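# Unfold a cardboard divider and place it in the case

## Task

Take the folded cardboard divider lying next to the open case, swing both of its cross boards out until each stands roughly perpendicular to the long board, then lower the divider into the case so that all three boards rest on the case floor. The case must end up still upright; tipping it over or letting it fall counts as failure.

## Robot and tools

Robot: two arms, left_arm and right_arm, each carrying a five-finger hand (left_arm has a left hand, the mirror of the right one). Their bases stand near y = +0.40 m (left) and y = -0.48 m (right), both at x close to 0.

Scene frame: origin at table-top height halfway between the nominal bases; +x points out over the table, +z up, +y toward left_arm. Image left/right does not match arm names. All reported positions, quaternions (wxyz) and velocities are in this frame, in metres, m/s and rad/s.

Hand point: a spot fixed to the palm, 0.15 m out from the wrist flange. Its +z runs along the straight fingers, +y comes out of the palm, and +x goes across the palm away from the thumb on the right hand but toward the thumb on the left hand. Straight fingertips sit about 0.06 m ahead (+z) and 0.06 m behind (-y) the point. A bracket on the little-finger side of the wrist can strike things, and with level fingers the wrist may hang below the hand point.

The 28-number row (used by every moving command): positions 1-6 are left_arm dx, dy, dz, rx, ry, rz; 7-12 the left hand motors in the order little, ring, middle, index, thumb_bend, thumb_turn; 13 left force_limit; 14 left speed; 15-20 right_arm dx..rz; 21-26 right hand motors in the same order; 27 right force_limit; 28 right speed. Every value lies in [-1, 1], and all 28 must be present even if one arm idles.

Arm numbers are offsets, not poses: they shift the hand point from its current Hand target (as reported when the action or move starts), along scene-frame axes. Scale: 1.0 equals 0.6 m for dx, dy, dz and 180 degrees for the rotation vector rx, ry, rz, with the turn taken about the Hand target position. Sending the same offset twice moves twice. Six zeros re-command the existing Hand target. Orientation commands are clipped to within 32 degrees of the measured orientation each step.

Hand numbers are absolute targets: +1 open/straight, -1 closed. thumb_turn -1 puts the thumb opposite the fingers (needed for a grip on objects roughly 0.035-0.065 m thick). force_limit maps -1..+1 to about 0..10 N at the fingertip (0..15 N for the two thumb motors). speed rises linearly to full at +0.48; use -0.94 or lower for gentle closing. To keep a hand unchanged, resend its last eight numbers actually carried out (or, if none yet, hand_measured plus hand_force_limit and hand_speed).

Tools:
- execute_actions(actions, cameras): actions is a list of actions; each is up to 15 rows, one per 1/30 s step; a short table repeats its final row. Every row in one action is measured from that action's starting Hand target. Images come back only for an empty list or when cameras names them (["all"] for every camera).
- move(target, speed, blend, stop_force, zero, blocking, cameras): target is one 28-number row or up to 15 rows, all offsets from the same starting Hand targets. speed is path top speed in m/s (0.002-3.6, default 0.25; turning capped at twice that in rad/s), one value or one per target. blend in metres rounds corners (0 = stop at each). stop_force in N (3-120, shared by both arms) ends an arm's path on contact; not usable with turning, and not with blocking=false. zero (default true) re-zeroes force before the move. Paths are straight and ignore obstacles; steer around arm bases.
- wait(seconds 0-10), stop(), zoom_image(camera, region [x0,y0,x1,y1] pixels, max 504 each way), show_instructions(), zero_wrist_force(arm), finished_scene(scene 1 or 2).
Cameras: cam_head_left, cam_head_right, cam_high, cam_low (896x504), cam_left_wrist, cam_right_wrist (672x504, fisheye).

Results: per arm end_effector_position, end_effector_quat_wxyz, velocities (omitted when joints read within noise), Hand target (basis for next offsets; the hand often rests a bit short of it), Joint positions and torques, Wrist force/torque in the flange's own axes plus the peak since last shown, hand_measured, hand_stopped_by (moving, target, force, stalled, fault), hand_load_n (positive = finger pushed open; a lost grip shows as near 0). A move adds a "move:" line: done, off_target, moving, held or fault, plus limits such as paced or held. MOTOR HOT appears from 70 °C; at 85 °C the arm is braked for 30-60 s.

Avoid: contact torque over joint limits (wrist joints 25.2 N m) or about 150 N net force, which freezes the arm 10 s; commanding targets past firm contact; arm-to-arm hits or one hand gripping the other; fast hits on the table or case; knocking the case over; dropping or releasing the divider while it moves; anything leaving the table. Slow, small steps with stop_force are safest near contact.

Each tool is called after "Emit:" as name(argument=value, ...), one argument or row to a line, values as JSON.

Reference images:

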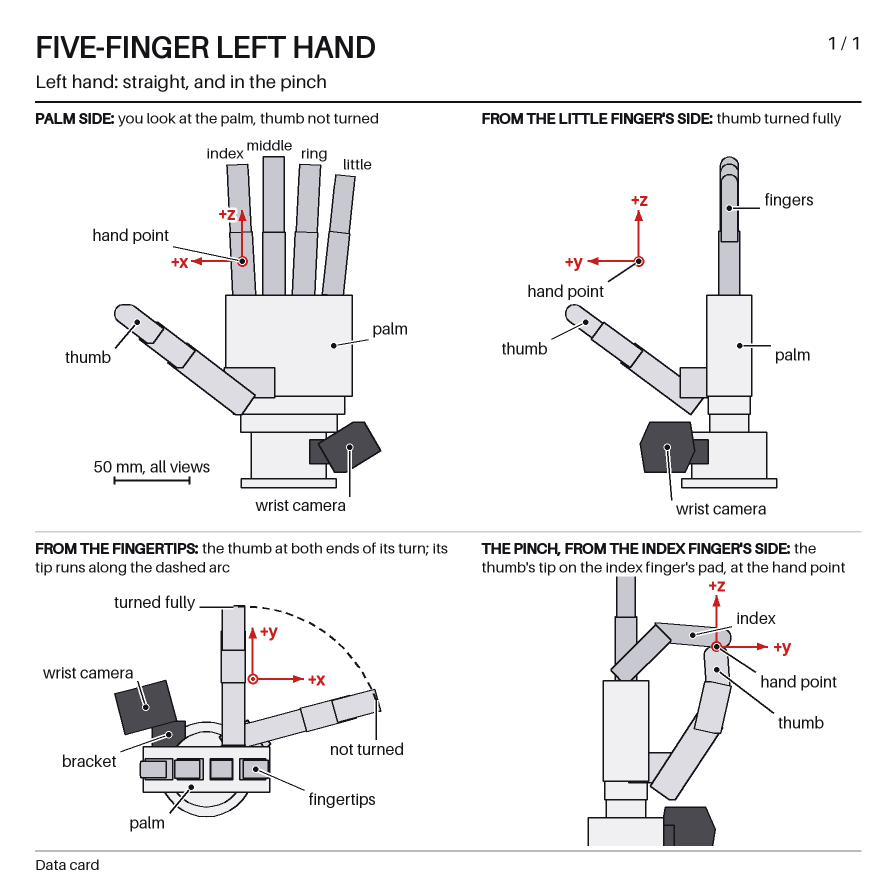

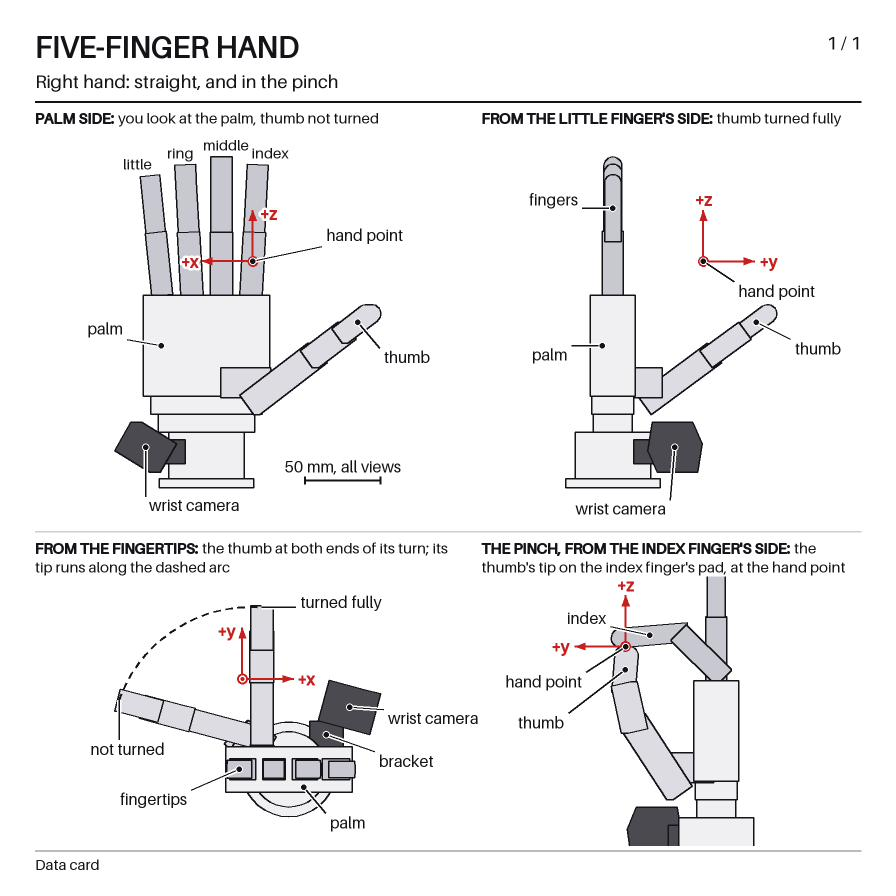

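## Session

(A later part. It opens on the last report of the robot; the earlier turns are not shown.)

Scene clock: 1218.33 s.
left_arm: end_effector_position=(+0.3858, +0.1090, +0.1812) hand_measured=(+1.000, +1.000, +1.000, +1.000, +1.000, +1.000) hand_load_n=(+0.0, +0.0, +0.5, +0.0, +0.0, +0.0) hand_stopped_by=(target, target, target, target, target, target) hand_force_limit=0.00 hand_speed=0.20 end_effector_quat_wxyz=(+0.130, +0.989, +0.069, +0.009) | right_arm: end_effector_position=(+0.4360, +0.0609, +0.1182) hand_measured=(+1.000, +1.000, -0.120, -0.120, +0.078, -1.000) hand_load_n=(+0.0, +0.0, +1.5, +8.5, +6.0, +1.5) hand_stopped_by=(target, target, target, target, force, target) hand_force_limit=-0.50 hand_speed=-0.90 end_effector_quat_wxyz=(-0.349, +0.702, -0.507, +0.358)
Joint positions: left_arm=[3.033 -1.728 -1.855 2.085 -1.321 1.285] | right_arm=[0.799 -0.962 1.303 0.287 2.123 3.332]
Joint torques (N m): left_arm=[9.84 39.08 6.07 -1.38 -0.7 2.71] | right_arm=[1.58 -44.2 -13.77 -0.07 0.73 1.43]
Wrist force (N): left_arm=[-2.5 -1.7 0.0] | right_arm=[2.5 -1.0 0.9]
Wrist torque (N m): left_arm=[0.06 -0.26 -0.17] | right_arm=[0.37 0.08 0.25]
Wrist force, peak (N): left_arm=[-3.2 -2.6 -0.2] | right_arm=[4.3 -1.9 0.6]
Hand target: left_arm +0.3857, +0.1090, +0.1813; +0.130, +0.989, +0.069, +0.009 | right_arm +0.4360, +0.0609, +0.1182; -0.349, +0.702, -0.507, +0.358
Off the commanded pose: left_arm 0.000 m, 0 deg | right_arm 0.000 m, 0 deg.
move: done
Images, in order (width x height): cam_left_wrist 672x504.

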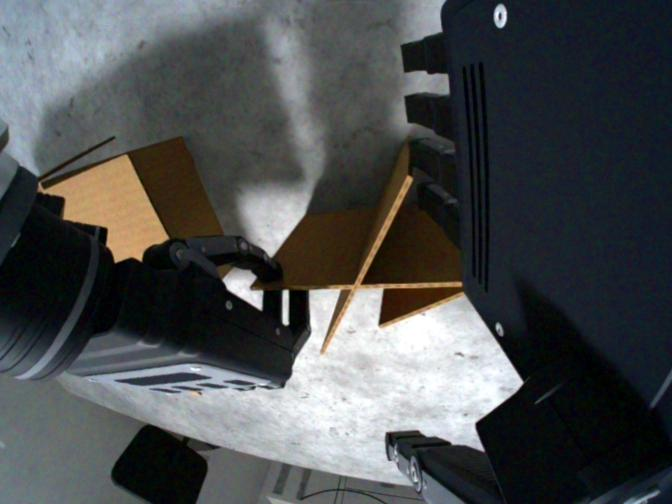

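Emit:
move(
  target=[0,-0.04,0,0,0,0,1,1,1,1,1,1,0,0.2, 0,0,0,0,0,0,1,1,-0.12,-0.12,-0.6,-1,-0.5,-0.9],
  speed=0.04,
  cameras=["cam_left_wrist"],
)

Emit:
zoom_image(
  camera="cam_left_wrist",
  region=[220, 80, 500, 380],
)

Scene clock: 1224.27 s.
left_arm: end_effector_position=(+0.3858, +0.0850, +0.1813) hand_measured=(+1.000, +1.000, +1.000, +1.000, +1.000, +1.000) hand_load_n=(+0.0, +0.0, +0.0, -0.5, +0.0, +0.0) hand_stopped_by=(target, target, target, target, target, target) hand_force_limit=0.00 hand_speed=0.20 end_effector_quat_wxyz=(+0.130, +0.989, +0.069, +0.009) | right_arm: end_effector_position=(+0.4360, +0.0610, +0.1182) hand_measured=(+1.000, +1.000, -0.120, -0.120, +0.078, -1.000) hand_load_n=(+0.0, +0.0, +6.5, +0.0, +6.5, -1.0) hand_stopped_by=(target, target, target, target, force, target) hand_force_limit=-0.50 hand_speed=-0.90 end_effector_quat_wxyz=(-0.349, +0.702, -0.507, +0.358)
Joint positions: left_arm=[2.961 -1.756 -1.816 2.093 -1.326 1.211] | right_arm=[0.799 -0.962 1.303 0.287 2.123 3.332]
Joint torques (N m): left_arm=[8.37 36.52 4.43 -0.97 -1.27 2.75] | right_arm=[0.76 -43.6 -14.37 1.25 -1.57 1.68]
Wrist force (N): left_arm=[0.3 0.0 0.7] | right_arm=[1.4 0.3 -3.3]
Wrist torque (N m): left_arm=[-0.07 -0.03 -0.07] | right_arm=[0.42 -0.28 0.14]
Wrist force, peak (N): left_arm=[-8.1 -2.3 0.1] | right_arm=[5.1 -6.4 3.9]
Hand target: left_arm +0.3857, +0.0850, +0.1813; +0.130, +0.989, +0.069, +0.009 | right_arm +0.4360, +0.0609, +0.1182; -0.349, +0.702, -0.507, +0.358
Off the commanded pose: left_arm 0.000 m, 0 deg | right_arm 0.000 m, 0 deg.
move: done
Images, in order (width x height): cam_left_wrist 672x504.

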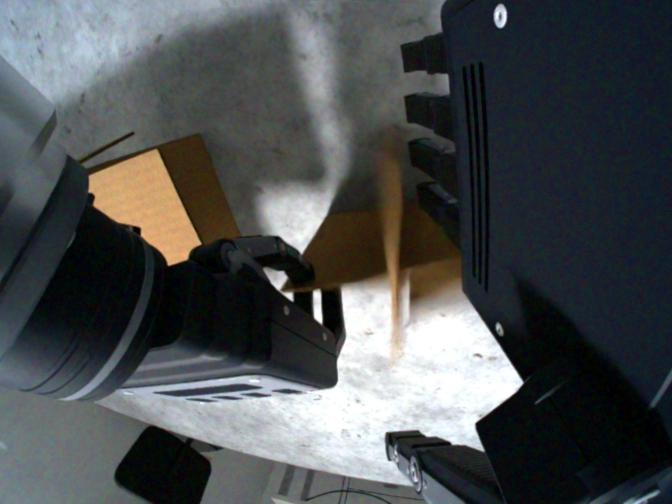

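Scaled by 1.680 from the camera's 672x504 image, which has a finer 960x720 frame.

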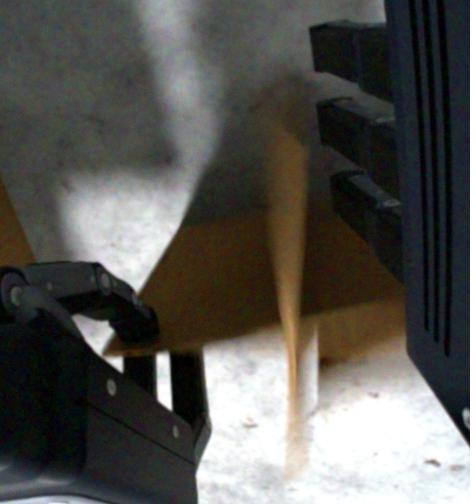

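Emit:
wait(
  seconds=0.5,
  cameras=["cam_left_wrist","cam_high","cam_low"],
)

Emit:
zoom_image(
  camera="cam_left_wrist",
  region=[220, 80, 500, 380],
)

Emit:
zoom_image(
  camera="cam_high",
  region=[460, 100, 600, 230],
)

Scene clock: 1228.47 s.
left_arm: end_effector_position=(+0.3857, +0.0850, +0.1813) hand_measured=(+1.000, +1.000, +1.000, +1.000, +1.000, +1.000) hand_load_n=(+0.0, +0.0, +0.0, +0.0, +0.0, -0.5) hand_stopped_by=(target, target, target, target, target, target) hand_force_limit=0.00 hand_speed=0.20 end_effector_quat_wxyz=(+0.130, +0.989, +0.069, +0.009) | right_arm: end_effector_position=(+0.4360, +0.0609, +0.1182) hand_measured=(+1.000, +1.000, -0.120, -0.120, +0.076, -1.000) hand_load_n=(+0.0, +0.0, +2.0, +0.0, +1.5, +1.0) hand_stopped_by=(target, target, target, target, force, target) hand_force_limit=-0.50 hand_speed=-0.90 end_effector_quat_wxyz=(-0.349, +0.702, -0.507, +0.358)
Joint positions: left_arm=[2.961 -1.756 -1.816 2.092 -1.326 1.211] | right_arm=[0.799 -0.962 1.303 0.287 2.123 3.332]
Joint torques (N m): left_arm=[8.11 37.22 5.1 -4.06 3.04 2.61] | right_arm=[0.38 -44.63 -14.15 1.64 2.72 1.67]
Wrist force (N): left_arm=[0.4 -0.1 0.8] | right_arm=[0.7 0.8 -1.0]
Wrist torque (N m): left_arm=[-0.09 -0.05 -0.07] | right_arm=[0.30 -0.07 0.17]
Wrist force, peak (N): left_arm=[0.5 0.3 0.9] | right_arm=[1.1 -0.3 -2.1]
Hand target: left_arm +0.3857, +0.0850, +0.1813; +0.130, +0.989, +0.069, +0.009 | right_arm +0.4360, +0.0609, +0.1182; -0.349, +0.702, -0.507, +0.358
Off the commanded pose: left_arm 0.000 m, 0 deg | right_arm 0.000 m, 0 deg.
wait: 0.50 s; at rest from the start
Images, in order (width x height): cam_high 896x504, cam_low 896x504, cam_left_wrist 672x504.

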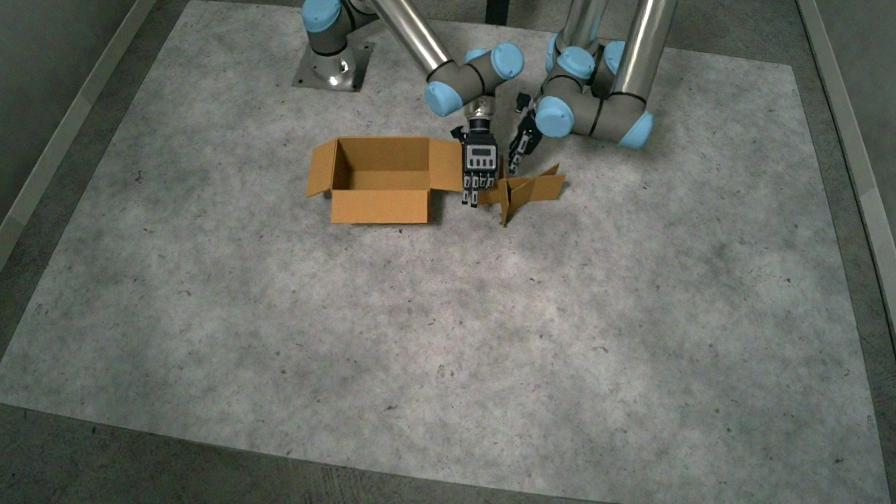

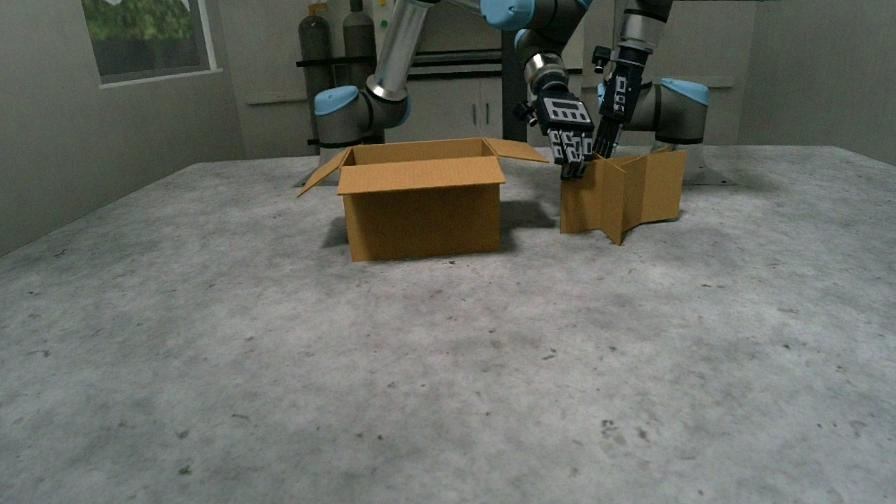

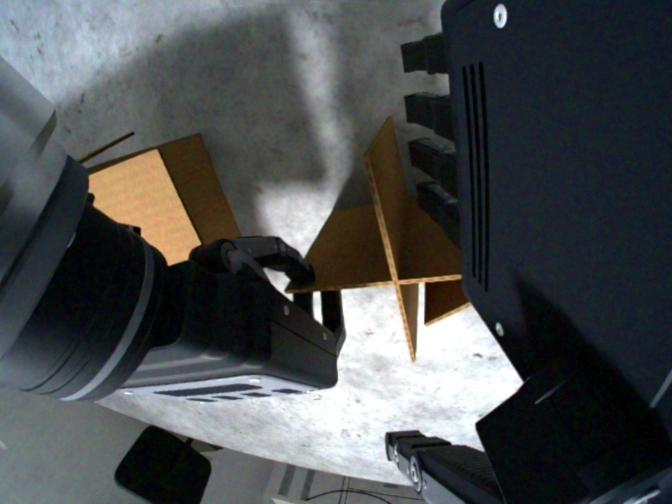

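Scaled by 1.680 from the camera's 672x504 image, which has a finer 960x720 frame.

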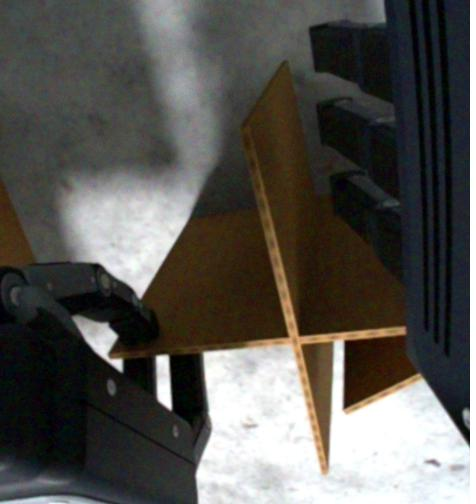

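Scaled by 3.600 from the camera's 896x504 image, which has a finer 1280x720 frame.

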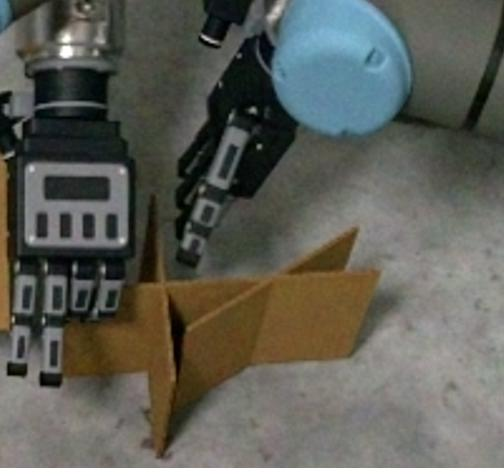

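Emit:
execute_actions(
  actions=[
    [[0,0,0.1,0,0,0,1,1,1,1,1,1,0,0.2, 0,0,0,0,0,0,1,1,-0.12,-0.12,-0.62,-1,-0.3,-0.9]],
    [[0,0.02,0.03,0,0,0,1,1,1,1,1,1,0,0.2, 0,0,0,0,0,0,1,1,-0.12,-0.12,-0.62,-1,-0.3,-0.9]],
    [[0,0,0,0,0,0,1,1,1,1,1,1,0,0.2, 0,0,0,0,0,0,1,1,-0.12,-0.12,-0.62,-1,-0.3,-0.9]],
  ],
)

Scene clock: 1269.60 s.
left_arm: end_effector_position=(+0.3857, +0.0970, +0.2593) hand_measured=(+1.000, +1.000, +1.000, +1.000, +1.000, +1.000) hand_load_n=(+0.0, +0.0, +0.0, +0.0, +0.0, +0.5) hand_stopped_by=(target, target, target, target, target, target) hand_force_limit=0.00 hand_speed=0.20 end_effector_quat_wxyz=(+0.130, +0.989, +0.069, +0.009) | right_arm: end_effector_position=(+0.4360, +0.0609, +0.1182) hand_measured=(+1.000, +1.000, -0.120, -0.120, +0.046, -1.000) hand_load_n=(+0.0, +0.0, +4.0, +0.5, +5.0, +0.5) hand_stopped_by=(target, target, target, target, force, target) hand_force_limit=-0.30 hand_speed=-0.90 end_effector_quat_wxyz=(-0.349, +0.702, -0.507, +0.358)
Joint positions: left_arm=[2.997 -1.68 -1.697 1.888 -1.323 1.247] | right_arm=[0.799 -0.962 1.303 0.287 2.123 3.332]
Joint torques (N m): left_arm=[9 29.59 5.86 -4.04 -2.05 2.73] | right_arm=[0.87 -43.2 -14.33 1.25 2.49 1.46]
Wrist force (N): left_arm=[-0.3 0.5 0.3] | right_arm=[0.7 0.8 -0.8]
Wrist torque (N m): left_arm=[0.04 0.04 -0.02] | right_arm=[0.34 -0.05 0.18]
Wrist force, peak (N): left_arm=[1.3 -3.9 12.4] | right_arm=[1.1 1.0 -1.1]
Hand target: left_arm +0.3857, +0.0970, +0.2593; +0.130, +0.989, +0.069, +0.009 | right_arm +0.4360, +0.0609, +0.1182; -0.349, +0.702, -0.507, +0.358
Off the commanded pose: left_arm 0.000 m, 0 deg | right_arm 0.000 m, 0 deg.

Now move to the far (+y) side, to line up with cross board 1.

Emit:
move(
  target=[
    [0.02,0.2467,0,0,0,0,1,1,1,1,1,1,0,0.2, 0,0,0,0,0,0,1,1,-0.12,-0.12,-0.62,-1,-0.3,-0.9],
    [0.02,0.2467,-0.08,0,0,0,1,1,1,1,1,1,0,0.2, 0,0,0,0,0,0,1,1,-0.12,-0.12,-0.62,-1,-0.3,-0.9],
  ],
  speed=0.12,
  cameras=["cam_left_wrist","cam_high"],
)

Emit:
zoom_image(
  camera="cam_left_wrist",
  region=[220, 40, 500, 340],
)

Emit:
zoom_image(
  camera="cam_high",
  region=[460, 100, 600, 230],
)

Scene clock: 1278.30 s.
left_arm: end_effector_position=(+0.3976, +0.2450, +0.2113) hand_measured=(+1.000, +1.000, +1.000, +1.000, +1.000, +1.000) hand_load_n=(+0.0, +0.0, +0.0, +0.0, +0.0, +0.0) hand_stopped_by=(target, target, target, target, target, target) hand_force_limit=0.00 hand_speed=0.20 end_effector_quat_wxyz=(+0.130, +0.989, +0.069, +0.009) | right_arm: end_effector_position=(+0.4360, +0.0609, +0.1182) hand_measured=(+1.000, +1.000, -0.120, -0.120, +0.046, -1.000) hand_load_n=(+0.0, +0.0, +4.0, +0.5, +5.5, +1.0) hand_stopped_by=(target, target, target, target, force, target) hand_force_limit=-0.30 hand_speed=-0.90 end_effector_quat_wxyz=(-0.349, +0.702, -0.507, +0.358)
Joint positions: left_arm=[3.48 -1.627 -1.917 1.929 -1.314 1.747] | right_arm=[0.799 -0.962 1.303 0.287 2.123 3.332]
Joint torques (N m): left_arm=[-6.38 32.55 23.94 -2.36 2.46 -2.72] | right_arm=[0.22 -42.67 -15.37 0.36 2.41 1.49]
Wrist force (N): left_arm=[0.2 0.4 -0.3] | right_arm=[1.0 0.9 -0.7]
Wrist torque (N m): left_arm=[0.07 -0.07 0.06] | right_arm=[0.34 -0.11 0.21]
Wrist force, peak (N): left_arm=[0.2 0.8 -1.3] | right_arm=[1.0 1.1 -1.0]
Hand target: left_arm +0.3977, +0.2450, +0.2113; +0.130, +0.989, +0.069, +0.009 | right_arm +0.4360, +0.0609, +0.1182; -0.349, +0.702, -0.507, +0.358
Off the commanded pose: left_arm 0.000 m, 0 deg | right_arm 0.000 m, 0 deg.
move: done
Images, in order (width x height): cam_high 896x504, cam_left_wrist 672x504.

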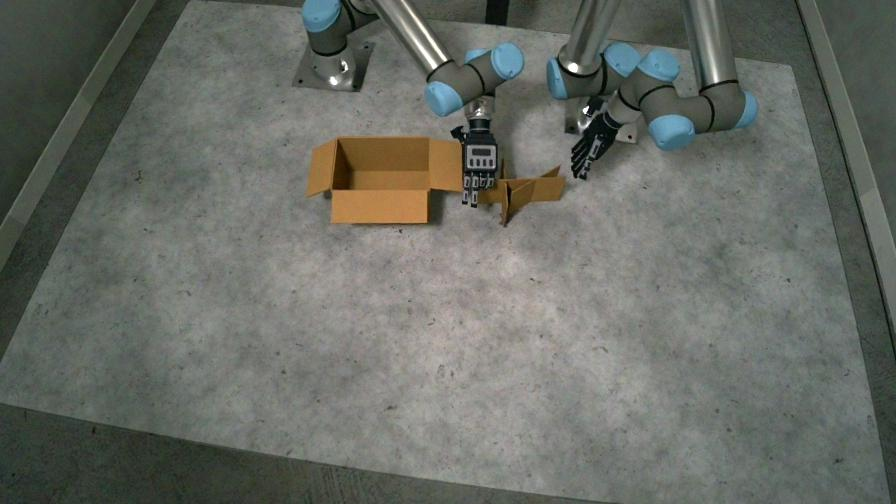

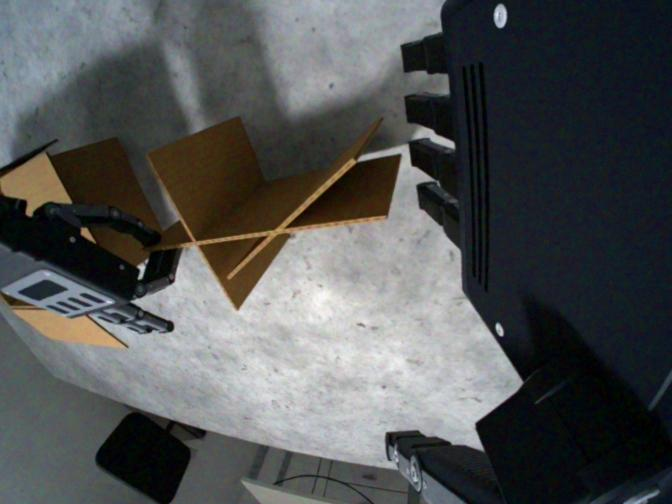

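Scaled by 1.680 from the camera's 672x504 image, which has a finer 960x720 frame.

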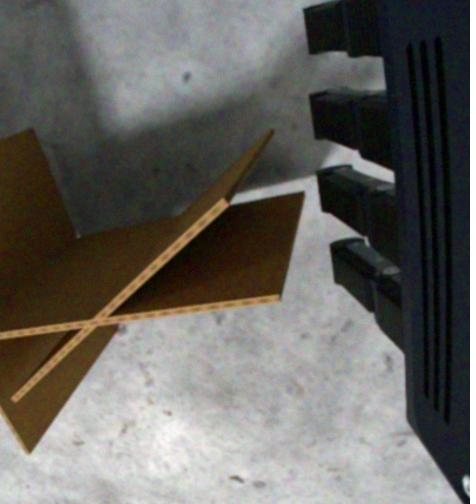

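Scaled by 3.600 from the camera's 896x504 image, which has a finer 1280x720 frame.

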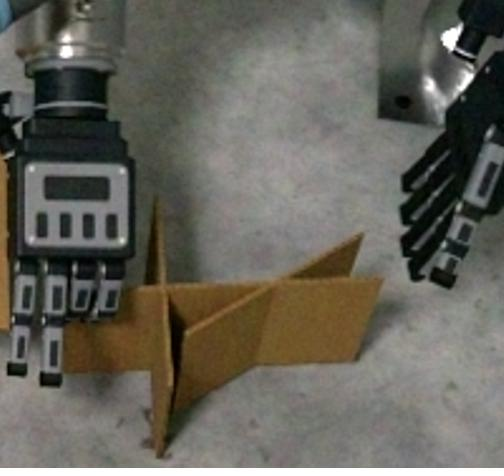

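Emit:
move(
  target=[
    [0,0,-0.05,0,0,0,1,1,1,1,1,1,0,0.2, 0,0,0,0,0,0,1,1,-0.12,-0.12,-0.62,-1,-0.3,-0.9],
    [-0.0067,-0.0545,-0.05,0,0,0,1,1,1,1,1,1,0,0.2, 0,0,0,0,0,0,1,1,-0.12,-0.12,-0.62,-1,-0.3,-0.9],
    [-0.0283,-0.1128,-0.05,0,0,0,1,1,1,1,1,1,0,0.2, 0,0,0,0,0,0,1,1,-0.12,-0.12,-0.62,-1,-0.3,-0.9],
  ],
  speed=0.04,
  blend=[0,0.01,0],
  cameras=["cam_left_wrist","cam_high"],
)

Emit:
zoom_image(
  camera="cam_left_wrist",
  region=[220, 40, 500, 340],
)

Scene clock: 1300.37 s.
left_arm: end_effector_position=(+0.3807, +0.1773, +0.1813) hand_measured=(+1.000, +1.000, +1.000, +1.000, +1.000, +1.000) hand_load_n=(+0.0, +0.0, +0.0, +0.0, +0.0, +0.0) hand_stopped_by=(target, target, target, target, target, target) hand_force_limit=0.00 hand_speed=0.20 end_effector_quat_wxyz=(+0.130, +0.989, +0.069, +0.009) | right_arm: end_effector_position=(+0.4360, +0.0609, +0.1182) hand_measured=(+1.000, +1.000, -0.120, -0.120, +0.046, -1.000) hand_load_n=(+0.0, +0.0, +3.5, +0.0, +3.0, +0.0) hand_stopped_by=(target, target, target, target, force, target) hand_force_limit=-0.30 hand_speed=-0.90 end_effector_quat_wxyz=(-0.349, +0.702, -0.507, +0.358)
Joint positions: left_arm=[3.259 -1.652 -1.958 2.054 -1.311 1.518] | right_arm=[0.799 -0.962 1.303 0.287 2.123 3.332]
Joint torques (N m): left_arm=[7.4 24.88 25.51 -3.53 -1.95 2.7] | right_arm=[2.44 -40.47 -13.28 -0.18 0.18 1.3]
Wrist force (N): left_arm=[0.3 0.4 0.0] | right_arm=[0.8 0.8 -0.8]
Wrist torque (N m): left_arm=[0.05 -0.06 -0.03] | right_arm=[0.29 -0.08 0.18]
Wrist force, peak (N): left_arm=[-0.6 -1.0 -0.6] | right_arm=[2.0 0.5 -0.7]
Hand target: left_arm +0.3807, +0.1773, +0.1813; +0.130, +0.989, +0.069, +0.009 | right_arm +0.4360, +0.0609, +0.1182; -0.349, +0.702, -0.507, +0.358
Off the commanded pose: left_arm 0.000 m, 0 deg | right_arm 0.000 m, 0 deg.
move: done
Images, in order (width x height): cam_high 896x504, cam_left_wrist 672x504.

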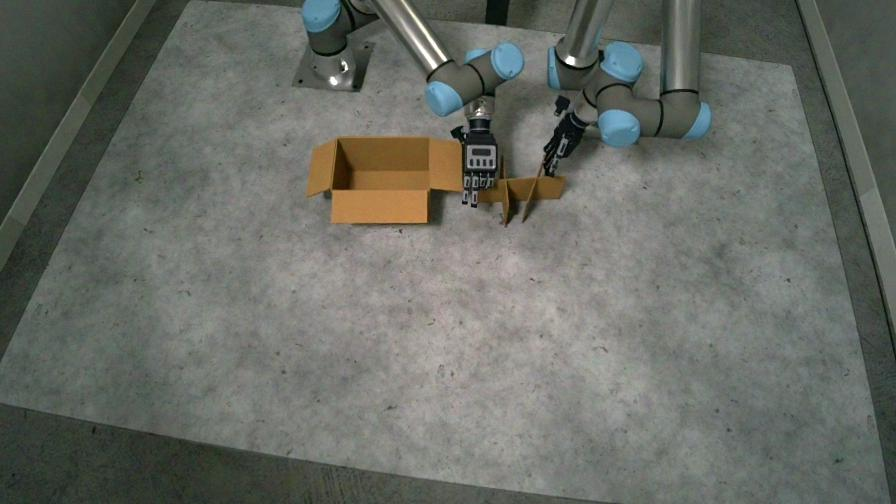

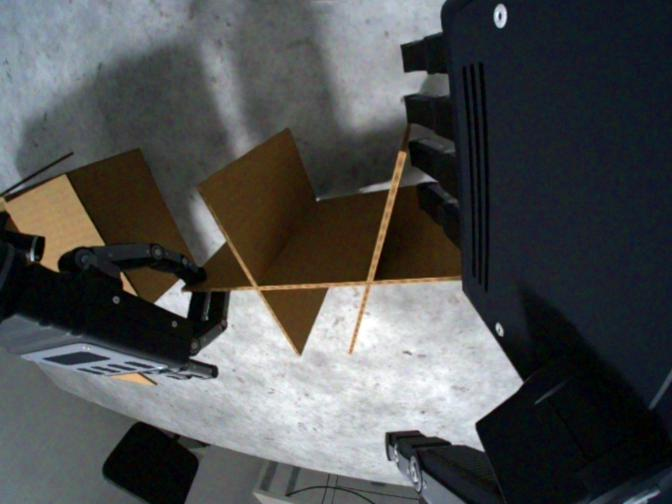

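Scaled by 1.680 from the camera's 672x504 image, which has a finer 960x720 frame.

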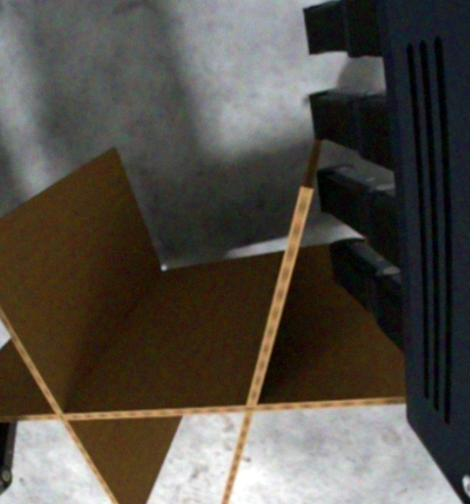

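Emit:
move(
  target=[-0.0083,-0.025,0,0,0,0,1,1,1,1,1,1,0,0.2, 0,0,0,0,0,0,1,1,-0.12,-0.12,-0.62,-1,-0.3,-0.9],
  speed=0.04,
  cameras=["cam_left_wrist","cam_high"],
)

Emit:
zoom_image(
  camera="cam_left_wrist",
  region=[220, 100, 500, 400],
)

Scene clock: 1305.93 s.
left_arm: end_effector_position=(+0.3757, +0.1623, +0.1813) hand_measured=(+1.000, +1.000, +1.000, +1.000, +1.000, +1.000) hand_load_n=(+0.0, +0.0, +0.0, +0.0, +0.0, +0.0) hand_stopped_by=(target, target, target, target, target, target) hand_force_limit=0.00 hand_speed=0.20 end_effector_quat_wxyz=(+0.130, +0.989, +0.069, +0.009) end_effector_velocity=(+0.000, +0.001, +0.000) end_effector_angular_velocity=(+0.000, -0.002, -0.003) | right_arm: end_effector_position=(+0.4360, +0.0609, +0.1182) hand_measured=(+1.000, +1.000, -0.120, -0.120, +0.046, -1.000) hand_load_n=(+0.0, +0.0, +3.5, +0.0, +3.0, +0.0) hand_stopped_by=(target, target, target, target, force, target) hand_force_limit=-0.30 hand_speed=-0.90 end_effector_quat_wxyz=(-0.349, +0.702, -0.507, +0.358)
Joint positions: left_arm=[3.207 -1.652 -1.954 2.063 -1.312 1.464] | right_arm=[0.799 -0.962 1.303 0.287 2.123 3.332]
Joint velocities: left_arm=[0.003 0.001 0 0 0.001 0.007] | right_arm=[within noise]
Joint torques (N m): left_arm=[8.51 9.42 22.45 -2.78 -1.99 2.9] | right_arm=[1.44 -40.04 -13.49 -0.27 -1.91 1.03]
Wrist force (N): left_arm=[0.4 0.0 0.1] | right_arm=[1.0 1.1 -0.9]
Wrist torque (N m): left_arm=[0.01 -0.10 0.00] | right_arm=[0.34 -0.11 0.20]
Wrist force, peak (N): left_arm=[0.7 0.6 0.3] | right_arm=[1.0 1.2 -1.0]
Hand target: left_arm +0.3757, +0.1623, +0.1813; +0.130, +0.989, +0.069, +0.009 | right_arm +0.4360, +0.0609, +0.1182; -0.349, +0.702, -0.507, +0.358
Off the commanded pose: left_arm 0.000 m, 0 deg | right_arm 0.000 m, 0 deg.
move: done
Images, in order (width x height): cam_high 896x504, cam_left_wrist 672x504.

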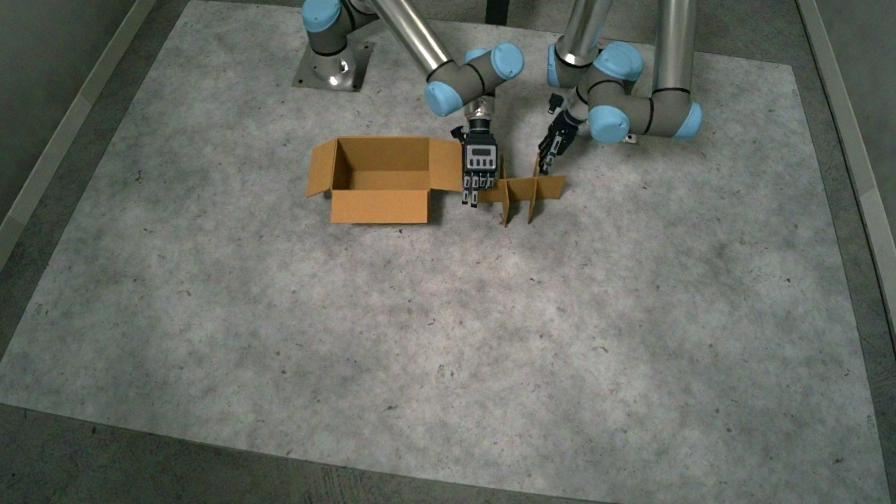

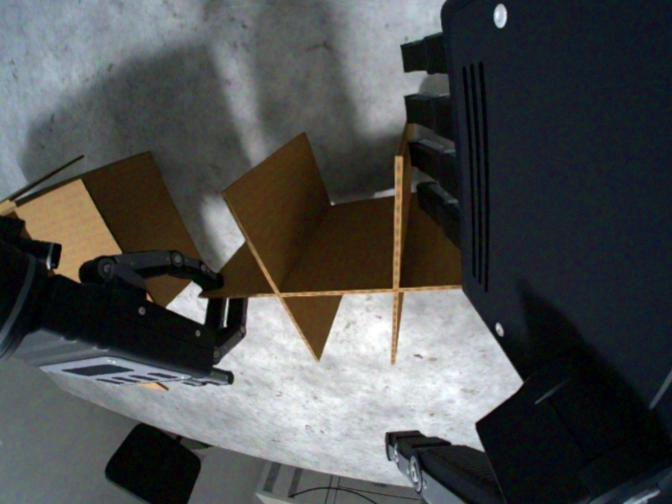

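Scaled by 1.680 from the camera's 672x504 image, which has a finer 960x720 frame.

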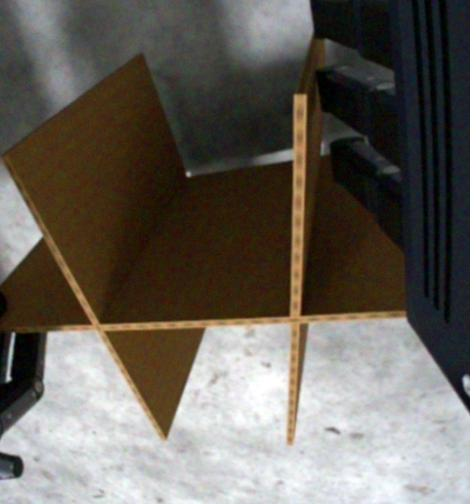

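Emit:
move(
  target=[0,-0.022,0,0,0,0,1,1,1,1,1,1,0,0.2, 0,0,0,0,0,0,1,1,-0.12,-0.12,-0.62,-1,-0.3,-0.9],
  speed=0.04,
)

Emit:
move(
  target=[0,0.04,0,0,0,0,1,1,1,1,1,1,0,0.2, 0,0,0,0,0,0,1,1,-0.12,-0.12,-0.62,-1,-0.3,-0.9],
  speed=0.06,
  cameras=["cam_left_wrist","cam_high"],
)

Emit:
zoom_image(
  camera="cam_left_wrist",
  region=[220, 100, 500, 400],
)

Emit:
zoom_image(
  camera="cam_high",
  region=[460, 100, 600, 230],
)

Scene clock: 1323.37 s.
left_arm: end_effector_position=(+0.3758, +0.1491, +0.1813) hand_measured=(+1.000, +1.000, +1.000, +1.000, +1.000, +1.000) hand_load_n=(+0.0, +0.0, +0.0, +0.0, +0.0, +0.0) hand_stopped_by=(target, target, target, target, target, target) hand_force_limit=0.00 hand_speed=0.20 end_effector_quat_wxyz=(+0.130, +0.989, +0.069, +0.009) end_effector_velocity=(+0.000, +0.001, +0.000) end_effector_angular_velocity=(+0.002, -0.001, -0.001) | right_arm: end_effector_position=(+0.4360, +0.0609, +0.1182) hand_measured=(+1.000, +1.000, -0.120, -0.120, +0.046, -1.000) hand_load_n=(+0.0, +0.0, +3.5, +0.0, +3.0, +0.0) hand_stopped_by=(target, target, target, target, force, target) hand_force_limit=-0.30 hand_speed=-0.90 end_effector_quat_wxyz=(-0.349, +0.702, -0.507, +0.358)
Joint positions: left_arm=[3.161 -1.665 -1.937 2.071 -1.313 1.417] | right_arm=[0.799 -0.962 1.303 0.287 2.123 3.332]
Joint velocities: left_arm=[0.003 -0.001 0 0 -0.001 0.005] | right_arm=[within noise]
Joint torques (N m): left_arm=[9.03 28.32 7.33 -2.27 -1.93 2.79] | right_arm=[0.69 -40.68 -13.54 -0.23 -1.8 1.28]
Wrist force (N): left_arm=[0.9 0.3 0.4] | right_arm=[0.8 1.0 -0.9]
Wrist torque (N m): left_arm=[0.03 -0.15 0.00] | right_arm=[0.34 -0.08 0.19]
Wrist force, peak (N): left_arm=[0.9 0.3 0.4] | right_arm=[1.1 1.2 -0.9]
Hand target: left_arm +0.3757, +0.1491, +0.1813; +0.130, +0.989, +0.069, +0.009 | right_arm +0.4360, +0.0609, +0.1182; -0.349, +0.702, -0.507, +0.358
Off the commanded pose: left_arm 0.000 m, 0 deg | right_arm 0.000 m, 0 deg.
move: done

Scene clock: 1324.17 s.
left_arm: end_effector_position=(+0.3756, +0.1731, +0.1813) hand_measured=(+1.000, +1.000, +1.000, +1.000, +1.000, +1.000) hand_load_n=(+0.0, -0.5, +0.0, +0.0, +0.0, +0.0) hand_stopped_by=(target, target, target, target, target, target) hand_force_limit=0.00 hand_speed=0.20 end_effector_quat_wxyz=(+0.130, +0.989, +0.069, +0.009) | right_arm: end_effector_position=(+0.4360, +0.0609, +0.1182) hand_measured=(+1.000, +1.000, -0.120, -0.120, +0.046, -1.000) hand_load_n=(+0.0, +0.0, +3.0, +0.0, +3.0, +0.0) hand_stopped_by=(target, target, target, target, force, target) hand_force_limit=-0.30 hand_speed=-0.90 end_effector_quat_wxyz=(-0.349, +0.702, -0.507, +0.358)
Joint positions: left_arm=[3.245 -1.643 -1.967 2.057 -1.311 1.504] | right_arm=[0.799 -0.962 1.303 0.287 2.123 3.332]
Joint torques (N m): left_arm=[-8.8 8.48 27.99 -0.36 2.55 -2.81] | right_arm=[1.02 -40.37 -14.35 -0.21 -1.95 1.25]
Wrist force (N): left_arm=[0.5 0.5 -0.1] | right_arm=[0.7 0.8 -0.8]
Wrist torque (N m): left_arm=[0.07 -0.11 0.06] | right_arm=[0.29 -0.07 0.18]
Wrist force, peak (N): left_arm=[0.6 0.7 0.6] | right_arm=[1.2 1.0 -1.0]
Hand target: left_arm +0.3757, +0.1731, +0.1813; +0.130, +0.989, +0.069, +0.009 | right_arm +0.4360, +0.0609, +0.1182; -0.349, +0.702, -0.507, +0.358
Off the commanded pose: left_arm 0.000 m, 0 deg | right_arm 0.000 m, 0 deg.
move: done
Images, in order (width x height): cam_high 896x504, cam_left_wrist 672x504.

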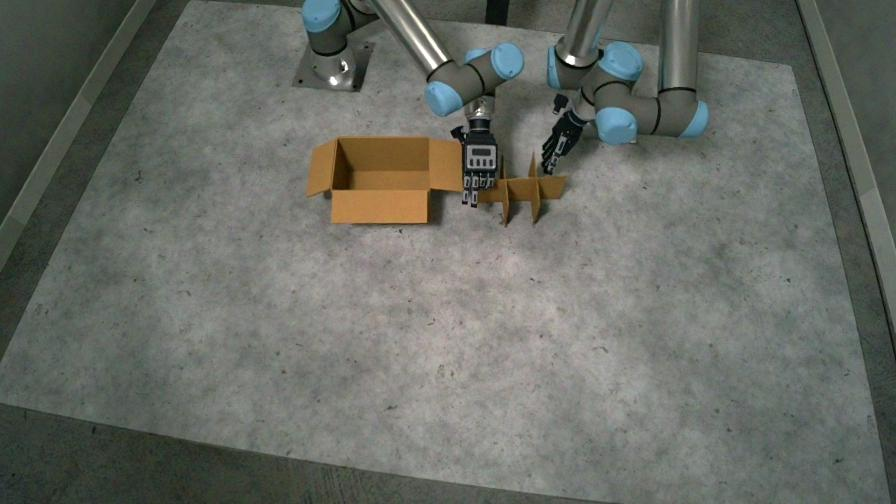

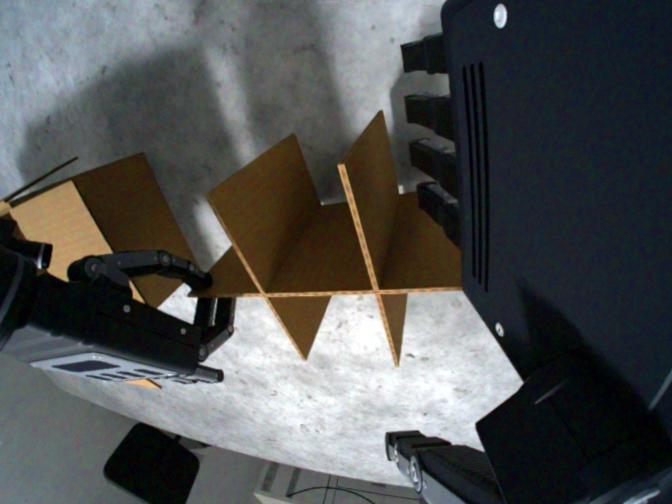

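Scaled by 1.680 from the camera's 672x504 image, which has a finer 960x720 frame.

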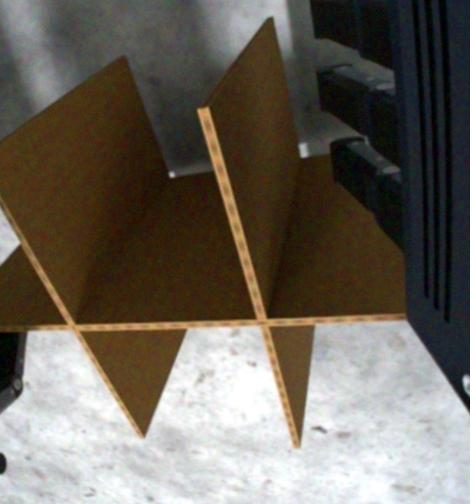

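Scaled by 3.600 from the camera's 896x504 image, which has a finer 1280x720 frame.

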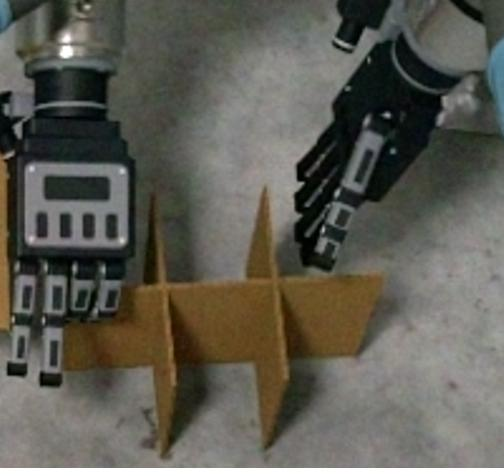

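Emit:
move(
  target=[
    [0,0.01,0.15,0,0,0,1,1,1,1,1,1,0,0.2, 0,0,0,0,0,0,1,1,-0.12,-0.12,-0.62,-1,-0.3,-0.9],
    [0.0,0.3,0.22,0,0,0,1,1,1,1,1,1,0,0.2, 0,0,0,0,0,0,1,1,-0.12,-0.12,-0.62,-1,-0.3,-0.9],
  ],
  speed=0.15,
  blend=[0.02,0],
  cameras=["cam_left_wrist","cam_high"],
)

Emit:
move(
  target=[0,0,0,0,0,0,1,1,1,1,1,1,0,0.2, 0,0,0,0,0,0,1,1,0.0,0.0,0.4,-1,-0.3,-0.3],
  cameras=["cam_right_wrist","cam_high"],
)

Scene clock: 1364.73 s.
left_arm: end_effector_position=(+0.3757, +0.3531, +0.3133) hand_measured=(+1.000, +1.000, +1.000, +1.000, +1.000, +1.000) hand_load_n=(+0.0, +0.0, +0.0, +0.0, +0.0, +0.0) hand_stopped_by=(target, target, target, target, target, target) hand_force_limit=0.00 hand_speed=0.20 end_effector_quat_wxyz=(+0.130, +0.989, +0.069, +0.009) | right_arm: end_effector_position=(+0.4360, +0.0609, +0.1182) hand_measured=(+1.000, +1.000, -0.120, -0.120, +0.046, -1.000) hand_load_n=(+0.0, -0.5, +3.0, +0.0, +3.0, +0.0) hand_stopped_by=(target, target, target, target, force, target) hand_force_limit=-0.30 hand_speed=-0.90 end_effector_quat_wxyz=(-0.349, +0.702, -0.507, +0.358)
Joint positions: left_arm=[3.864 -1.519 -1.779 1.588 -1.35 2.141] | right_arm=[0.799 -0.962 1.303 0.287 2.123 3.332]
Joint torques (N m): left_arm=[7.58 27.98 5.68 -0.72 2.56 -0.59] | right_arm=[1.74 -38.84 -13.44 -0.32 -1.78 1.05]
Wrist force (N): left_arm=[0.1 0.2 0.0] | right_arm=[0.8 1.1 -0.7]
Wrist torque (N m): left_arm=[0.04 -0.01 0.07] | right_arm=[0.33 -0.08 0.19]
Wrist force, peak (N): left_arm=[0.4 0.1 1.5] | right_arm=[1.0 1.1 -1.1]
Hand target: left_arm +0.3757, +0.3531, +0.3133; +0.130, +0.989, +0.069, +0.009 | right_arm +0.4360, +0.0609, +0.1182; -0.349, +0.702, -0.507, +0.358
Off the commanded pose: left_arm 0.000 m, 0 deg | right_arm 0.000 m, 0 deg.
move: done
Images, in order (width x height): cam_high 896x504, cam_left_wrist 672x504.

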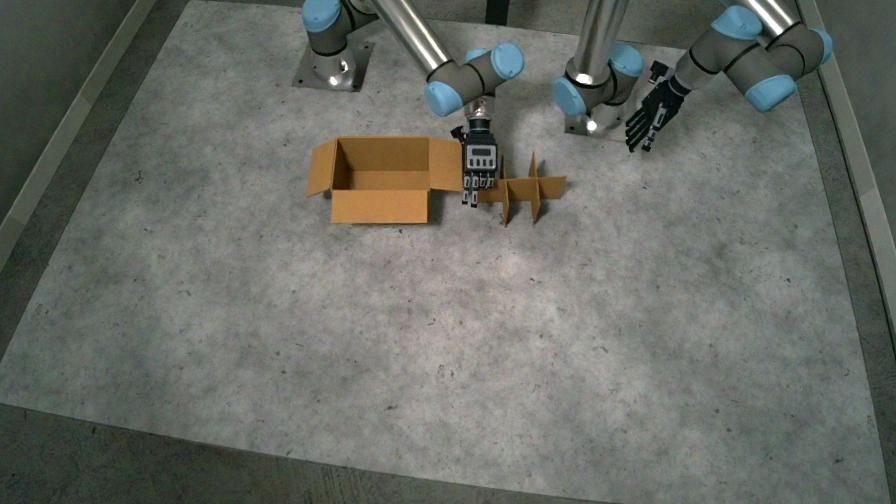

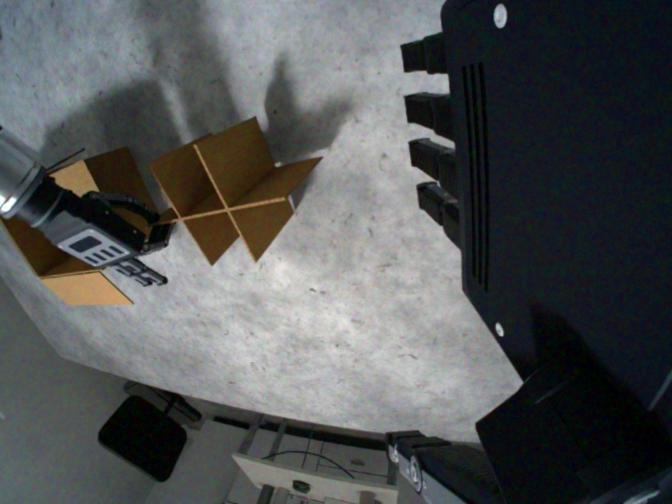

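Scene clock: 1365.37 s.
left_arm: end_effector_position=(+0.3757, +0.3531, +0.3133) hand_measured=(+1.000, +1.000, +1.000, +1.000, +1.000, +1.000) hand_load_n=(+0.0, +0.0, +0.0, +0.0, +0.0, +0.0) hand_stopped_by=(target, target, target, target, target, target) hand_force_limit=0.00 hand_speed=0.20 end_effector_quat_wxyz=(+0.130, +0.989, +0.069, +0.009) | right_arm: end_effector_position=(+0.4360, +0.0609, +0.1182) hand_measured=(+1.000, +1.000, +0.000, +0.000, +0.400, -1.000) hand_load_n=(+0.0, +0.0, +0.0, +0.0, +0.0, +0.0) hand_stopped_by=(target, target, target, target, target, target) hand_force_limit=-0.30 hand_speed=-0.30 end_effector_quat_wxyz=(-0.349, +0.702, -0.507, +0.358)
Joint positions: left_arm=[3.865 -1.519 -1.779 1.588 -1.35 2.141] | right_arm=[0.799 -0.962 1.303 0.287 2.123 3.332]
Joint torques (N m): left_arm=[9.62 27 5.2 -1.78 2.88 2.77] | right_arm=[1.45 -38.91 -14.34 -0.2 -1.58 1.05]
Wrist force (N): left_arm=[0.2 0.2 0.1] | right_arm=[0.9 1.4 -0.6]
Wrist torque (N m): left_arm=[0.02 -0.03 0.06] | right_arm=[0.31 -0.12 0.20]
Wrist force, peak (N): left_arm=[0.4 0.1 0.0] | right_arm=[0.9 1.4 -0.6]
Hand target: left_arm +0.3757, +0.3531, +0.3133; +0.130, +0.989, +0.069, +0.009 | right_arm +0.4360, +0.0609, +0.1182; -0.349, +0.702, -0.507, +0.358
Off the commanded pose: left_arm 0.000 m, 0 deg | right_arm 0.000 m, 0 deg.
move: done
Images, in order (width x height): cam_high 896x504, cam_right_wrist 672x504.

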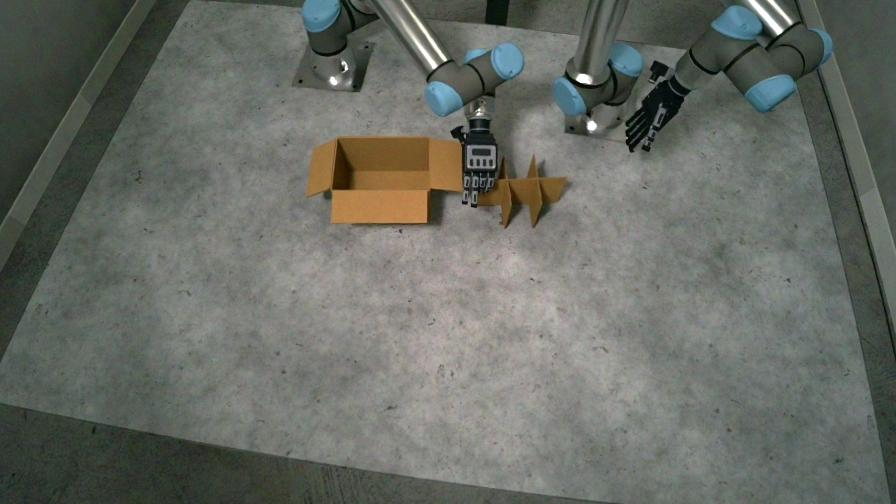

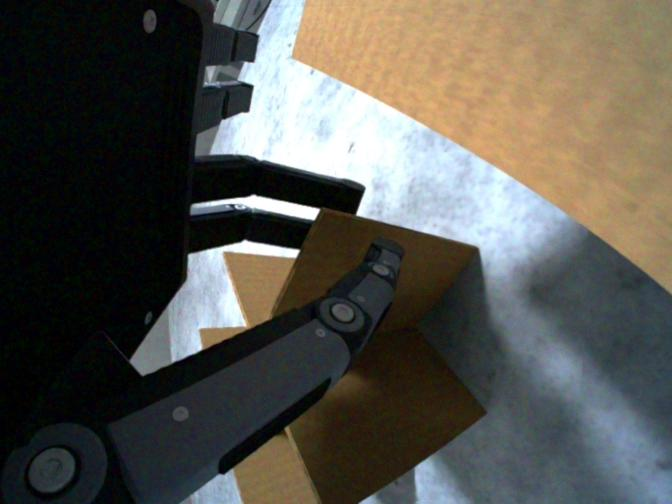

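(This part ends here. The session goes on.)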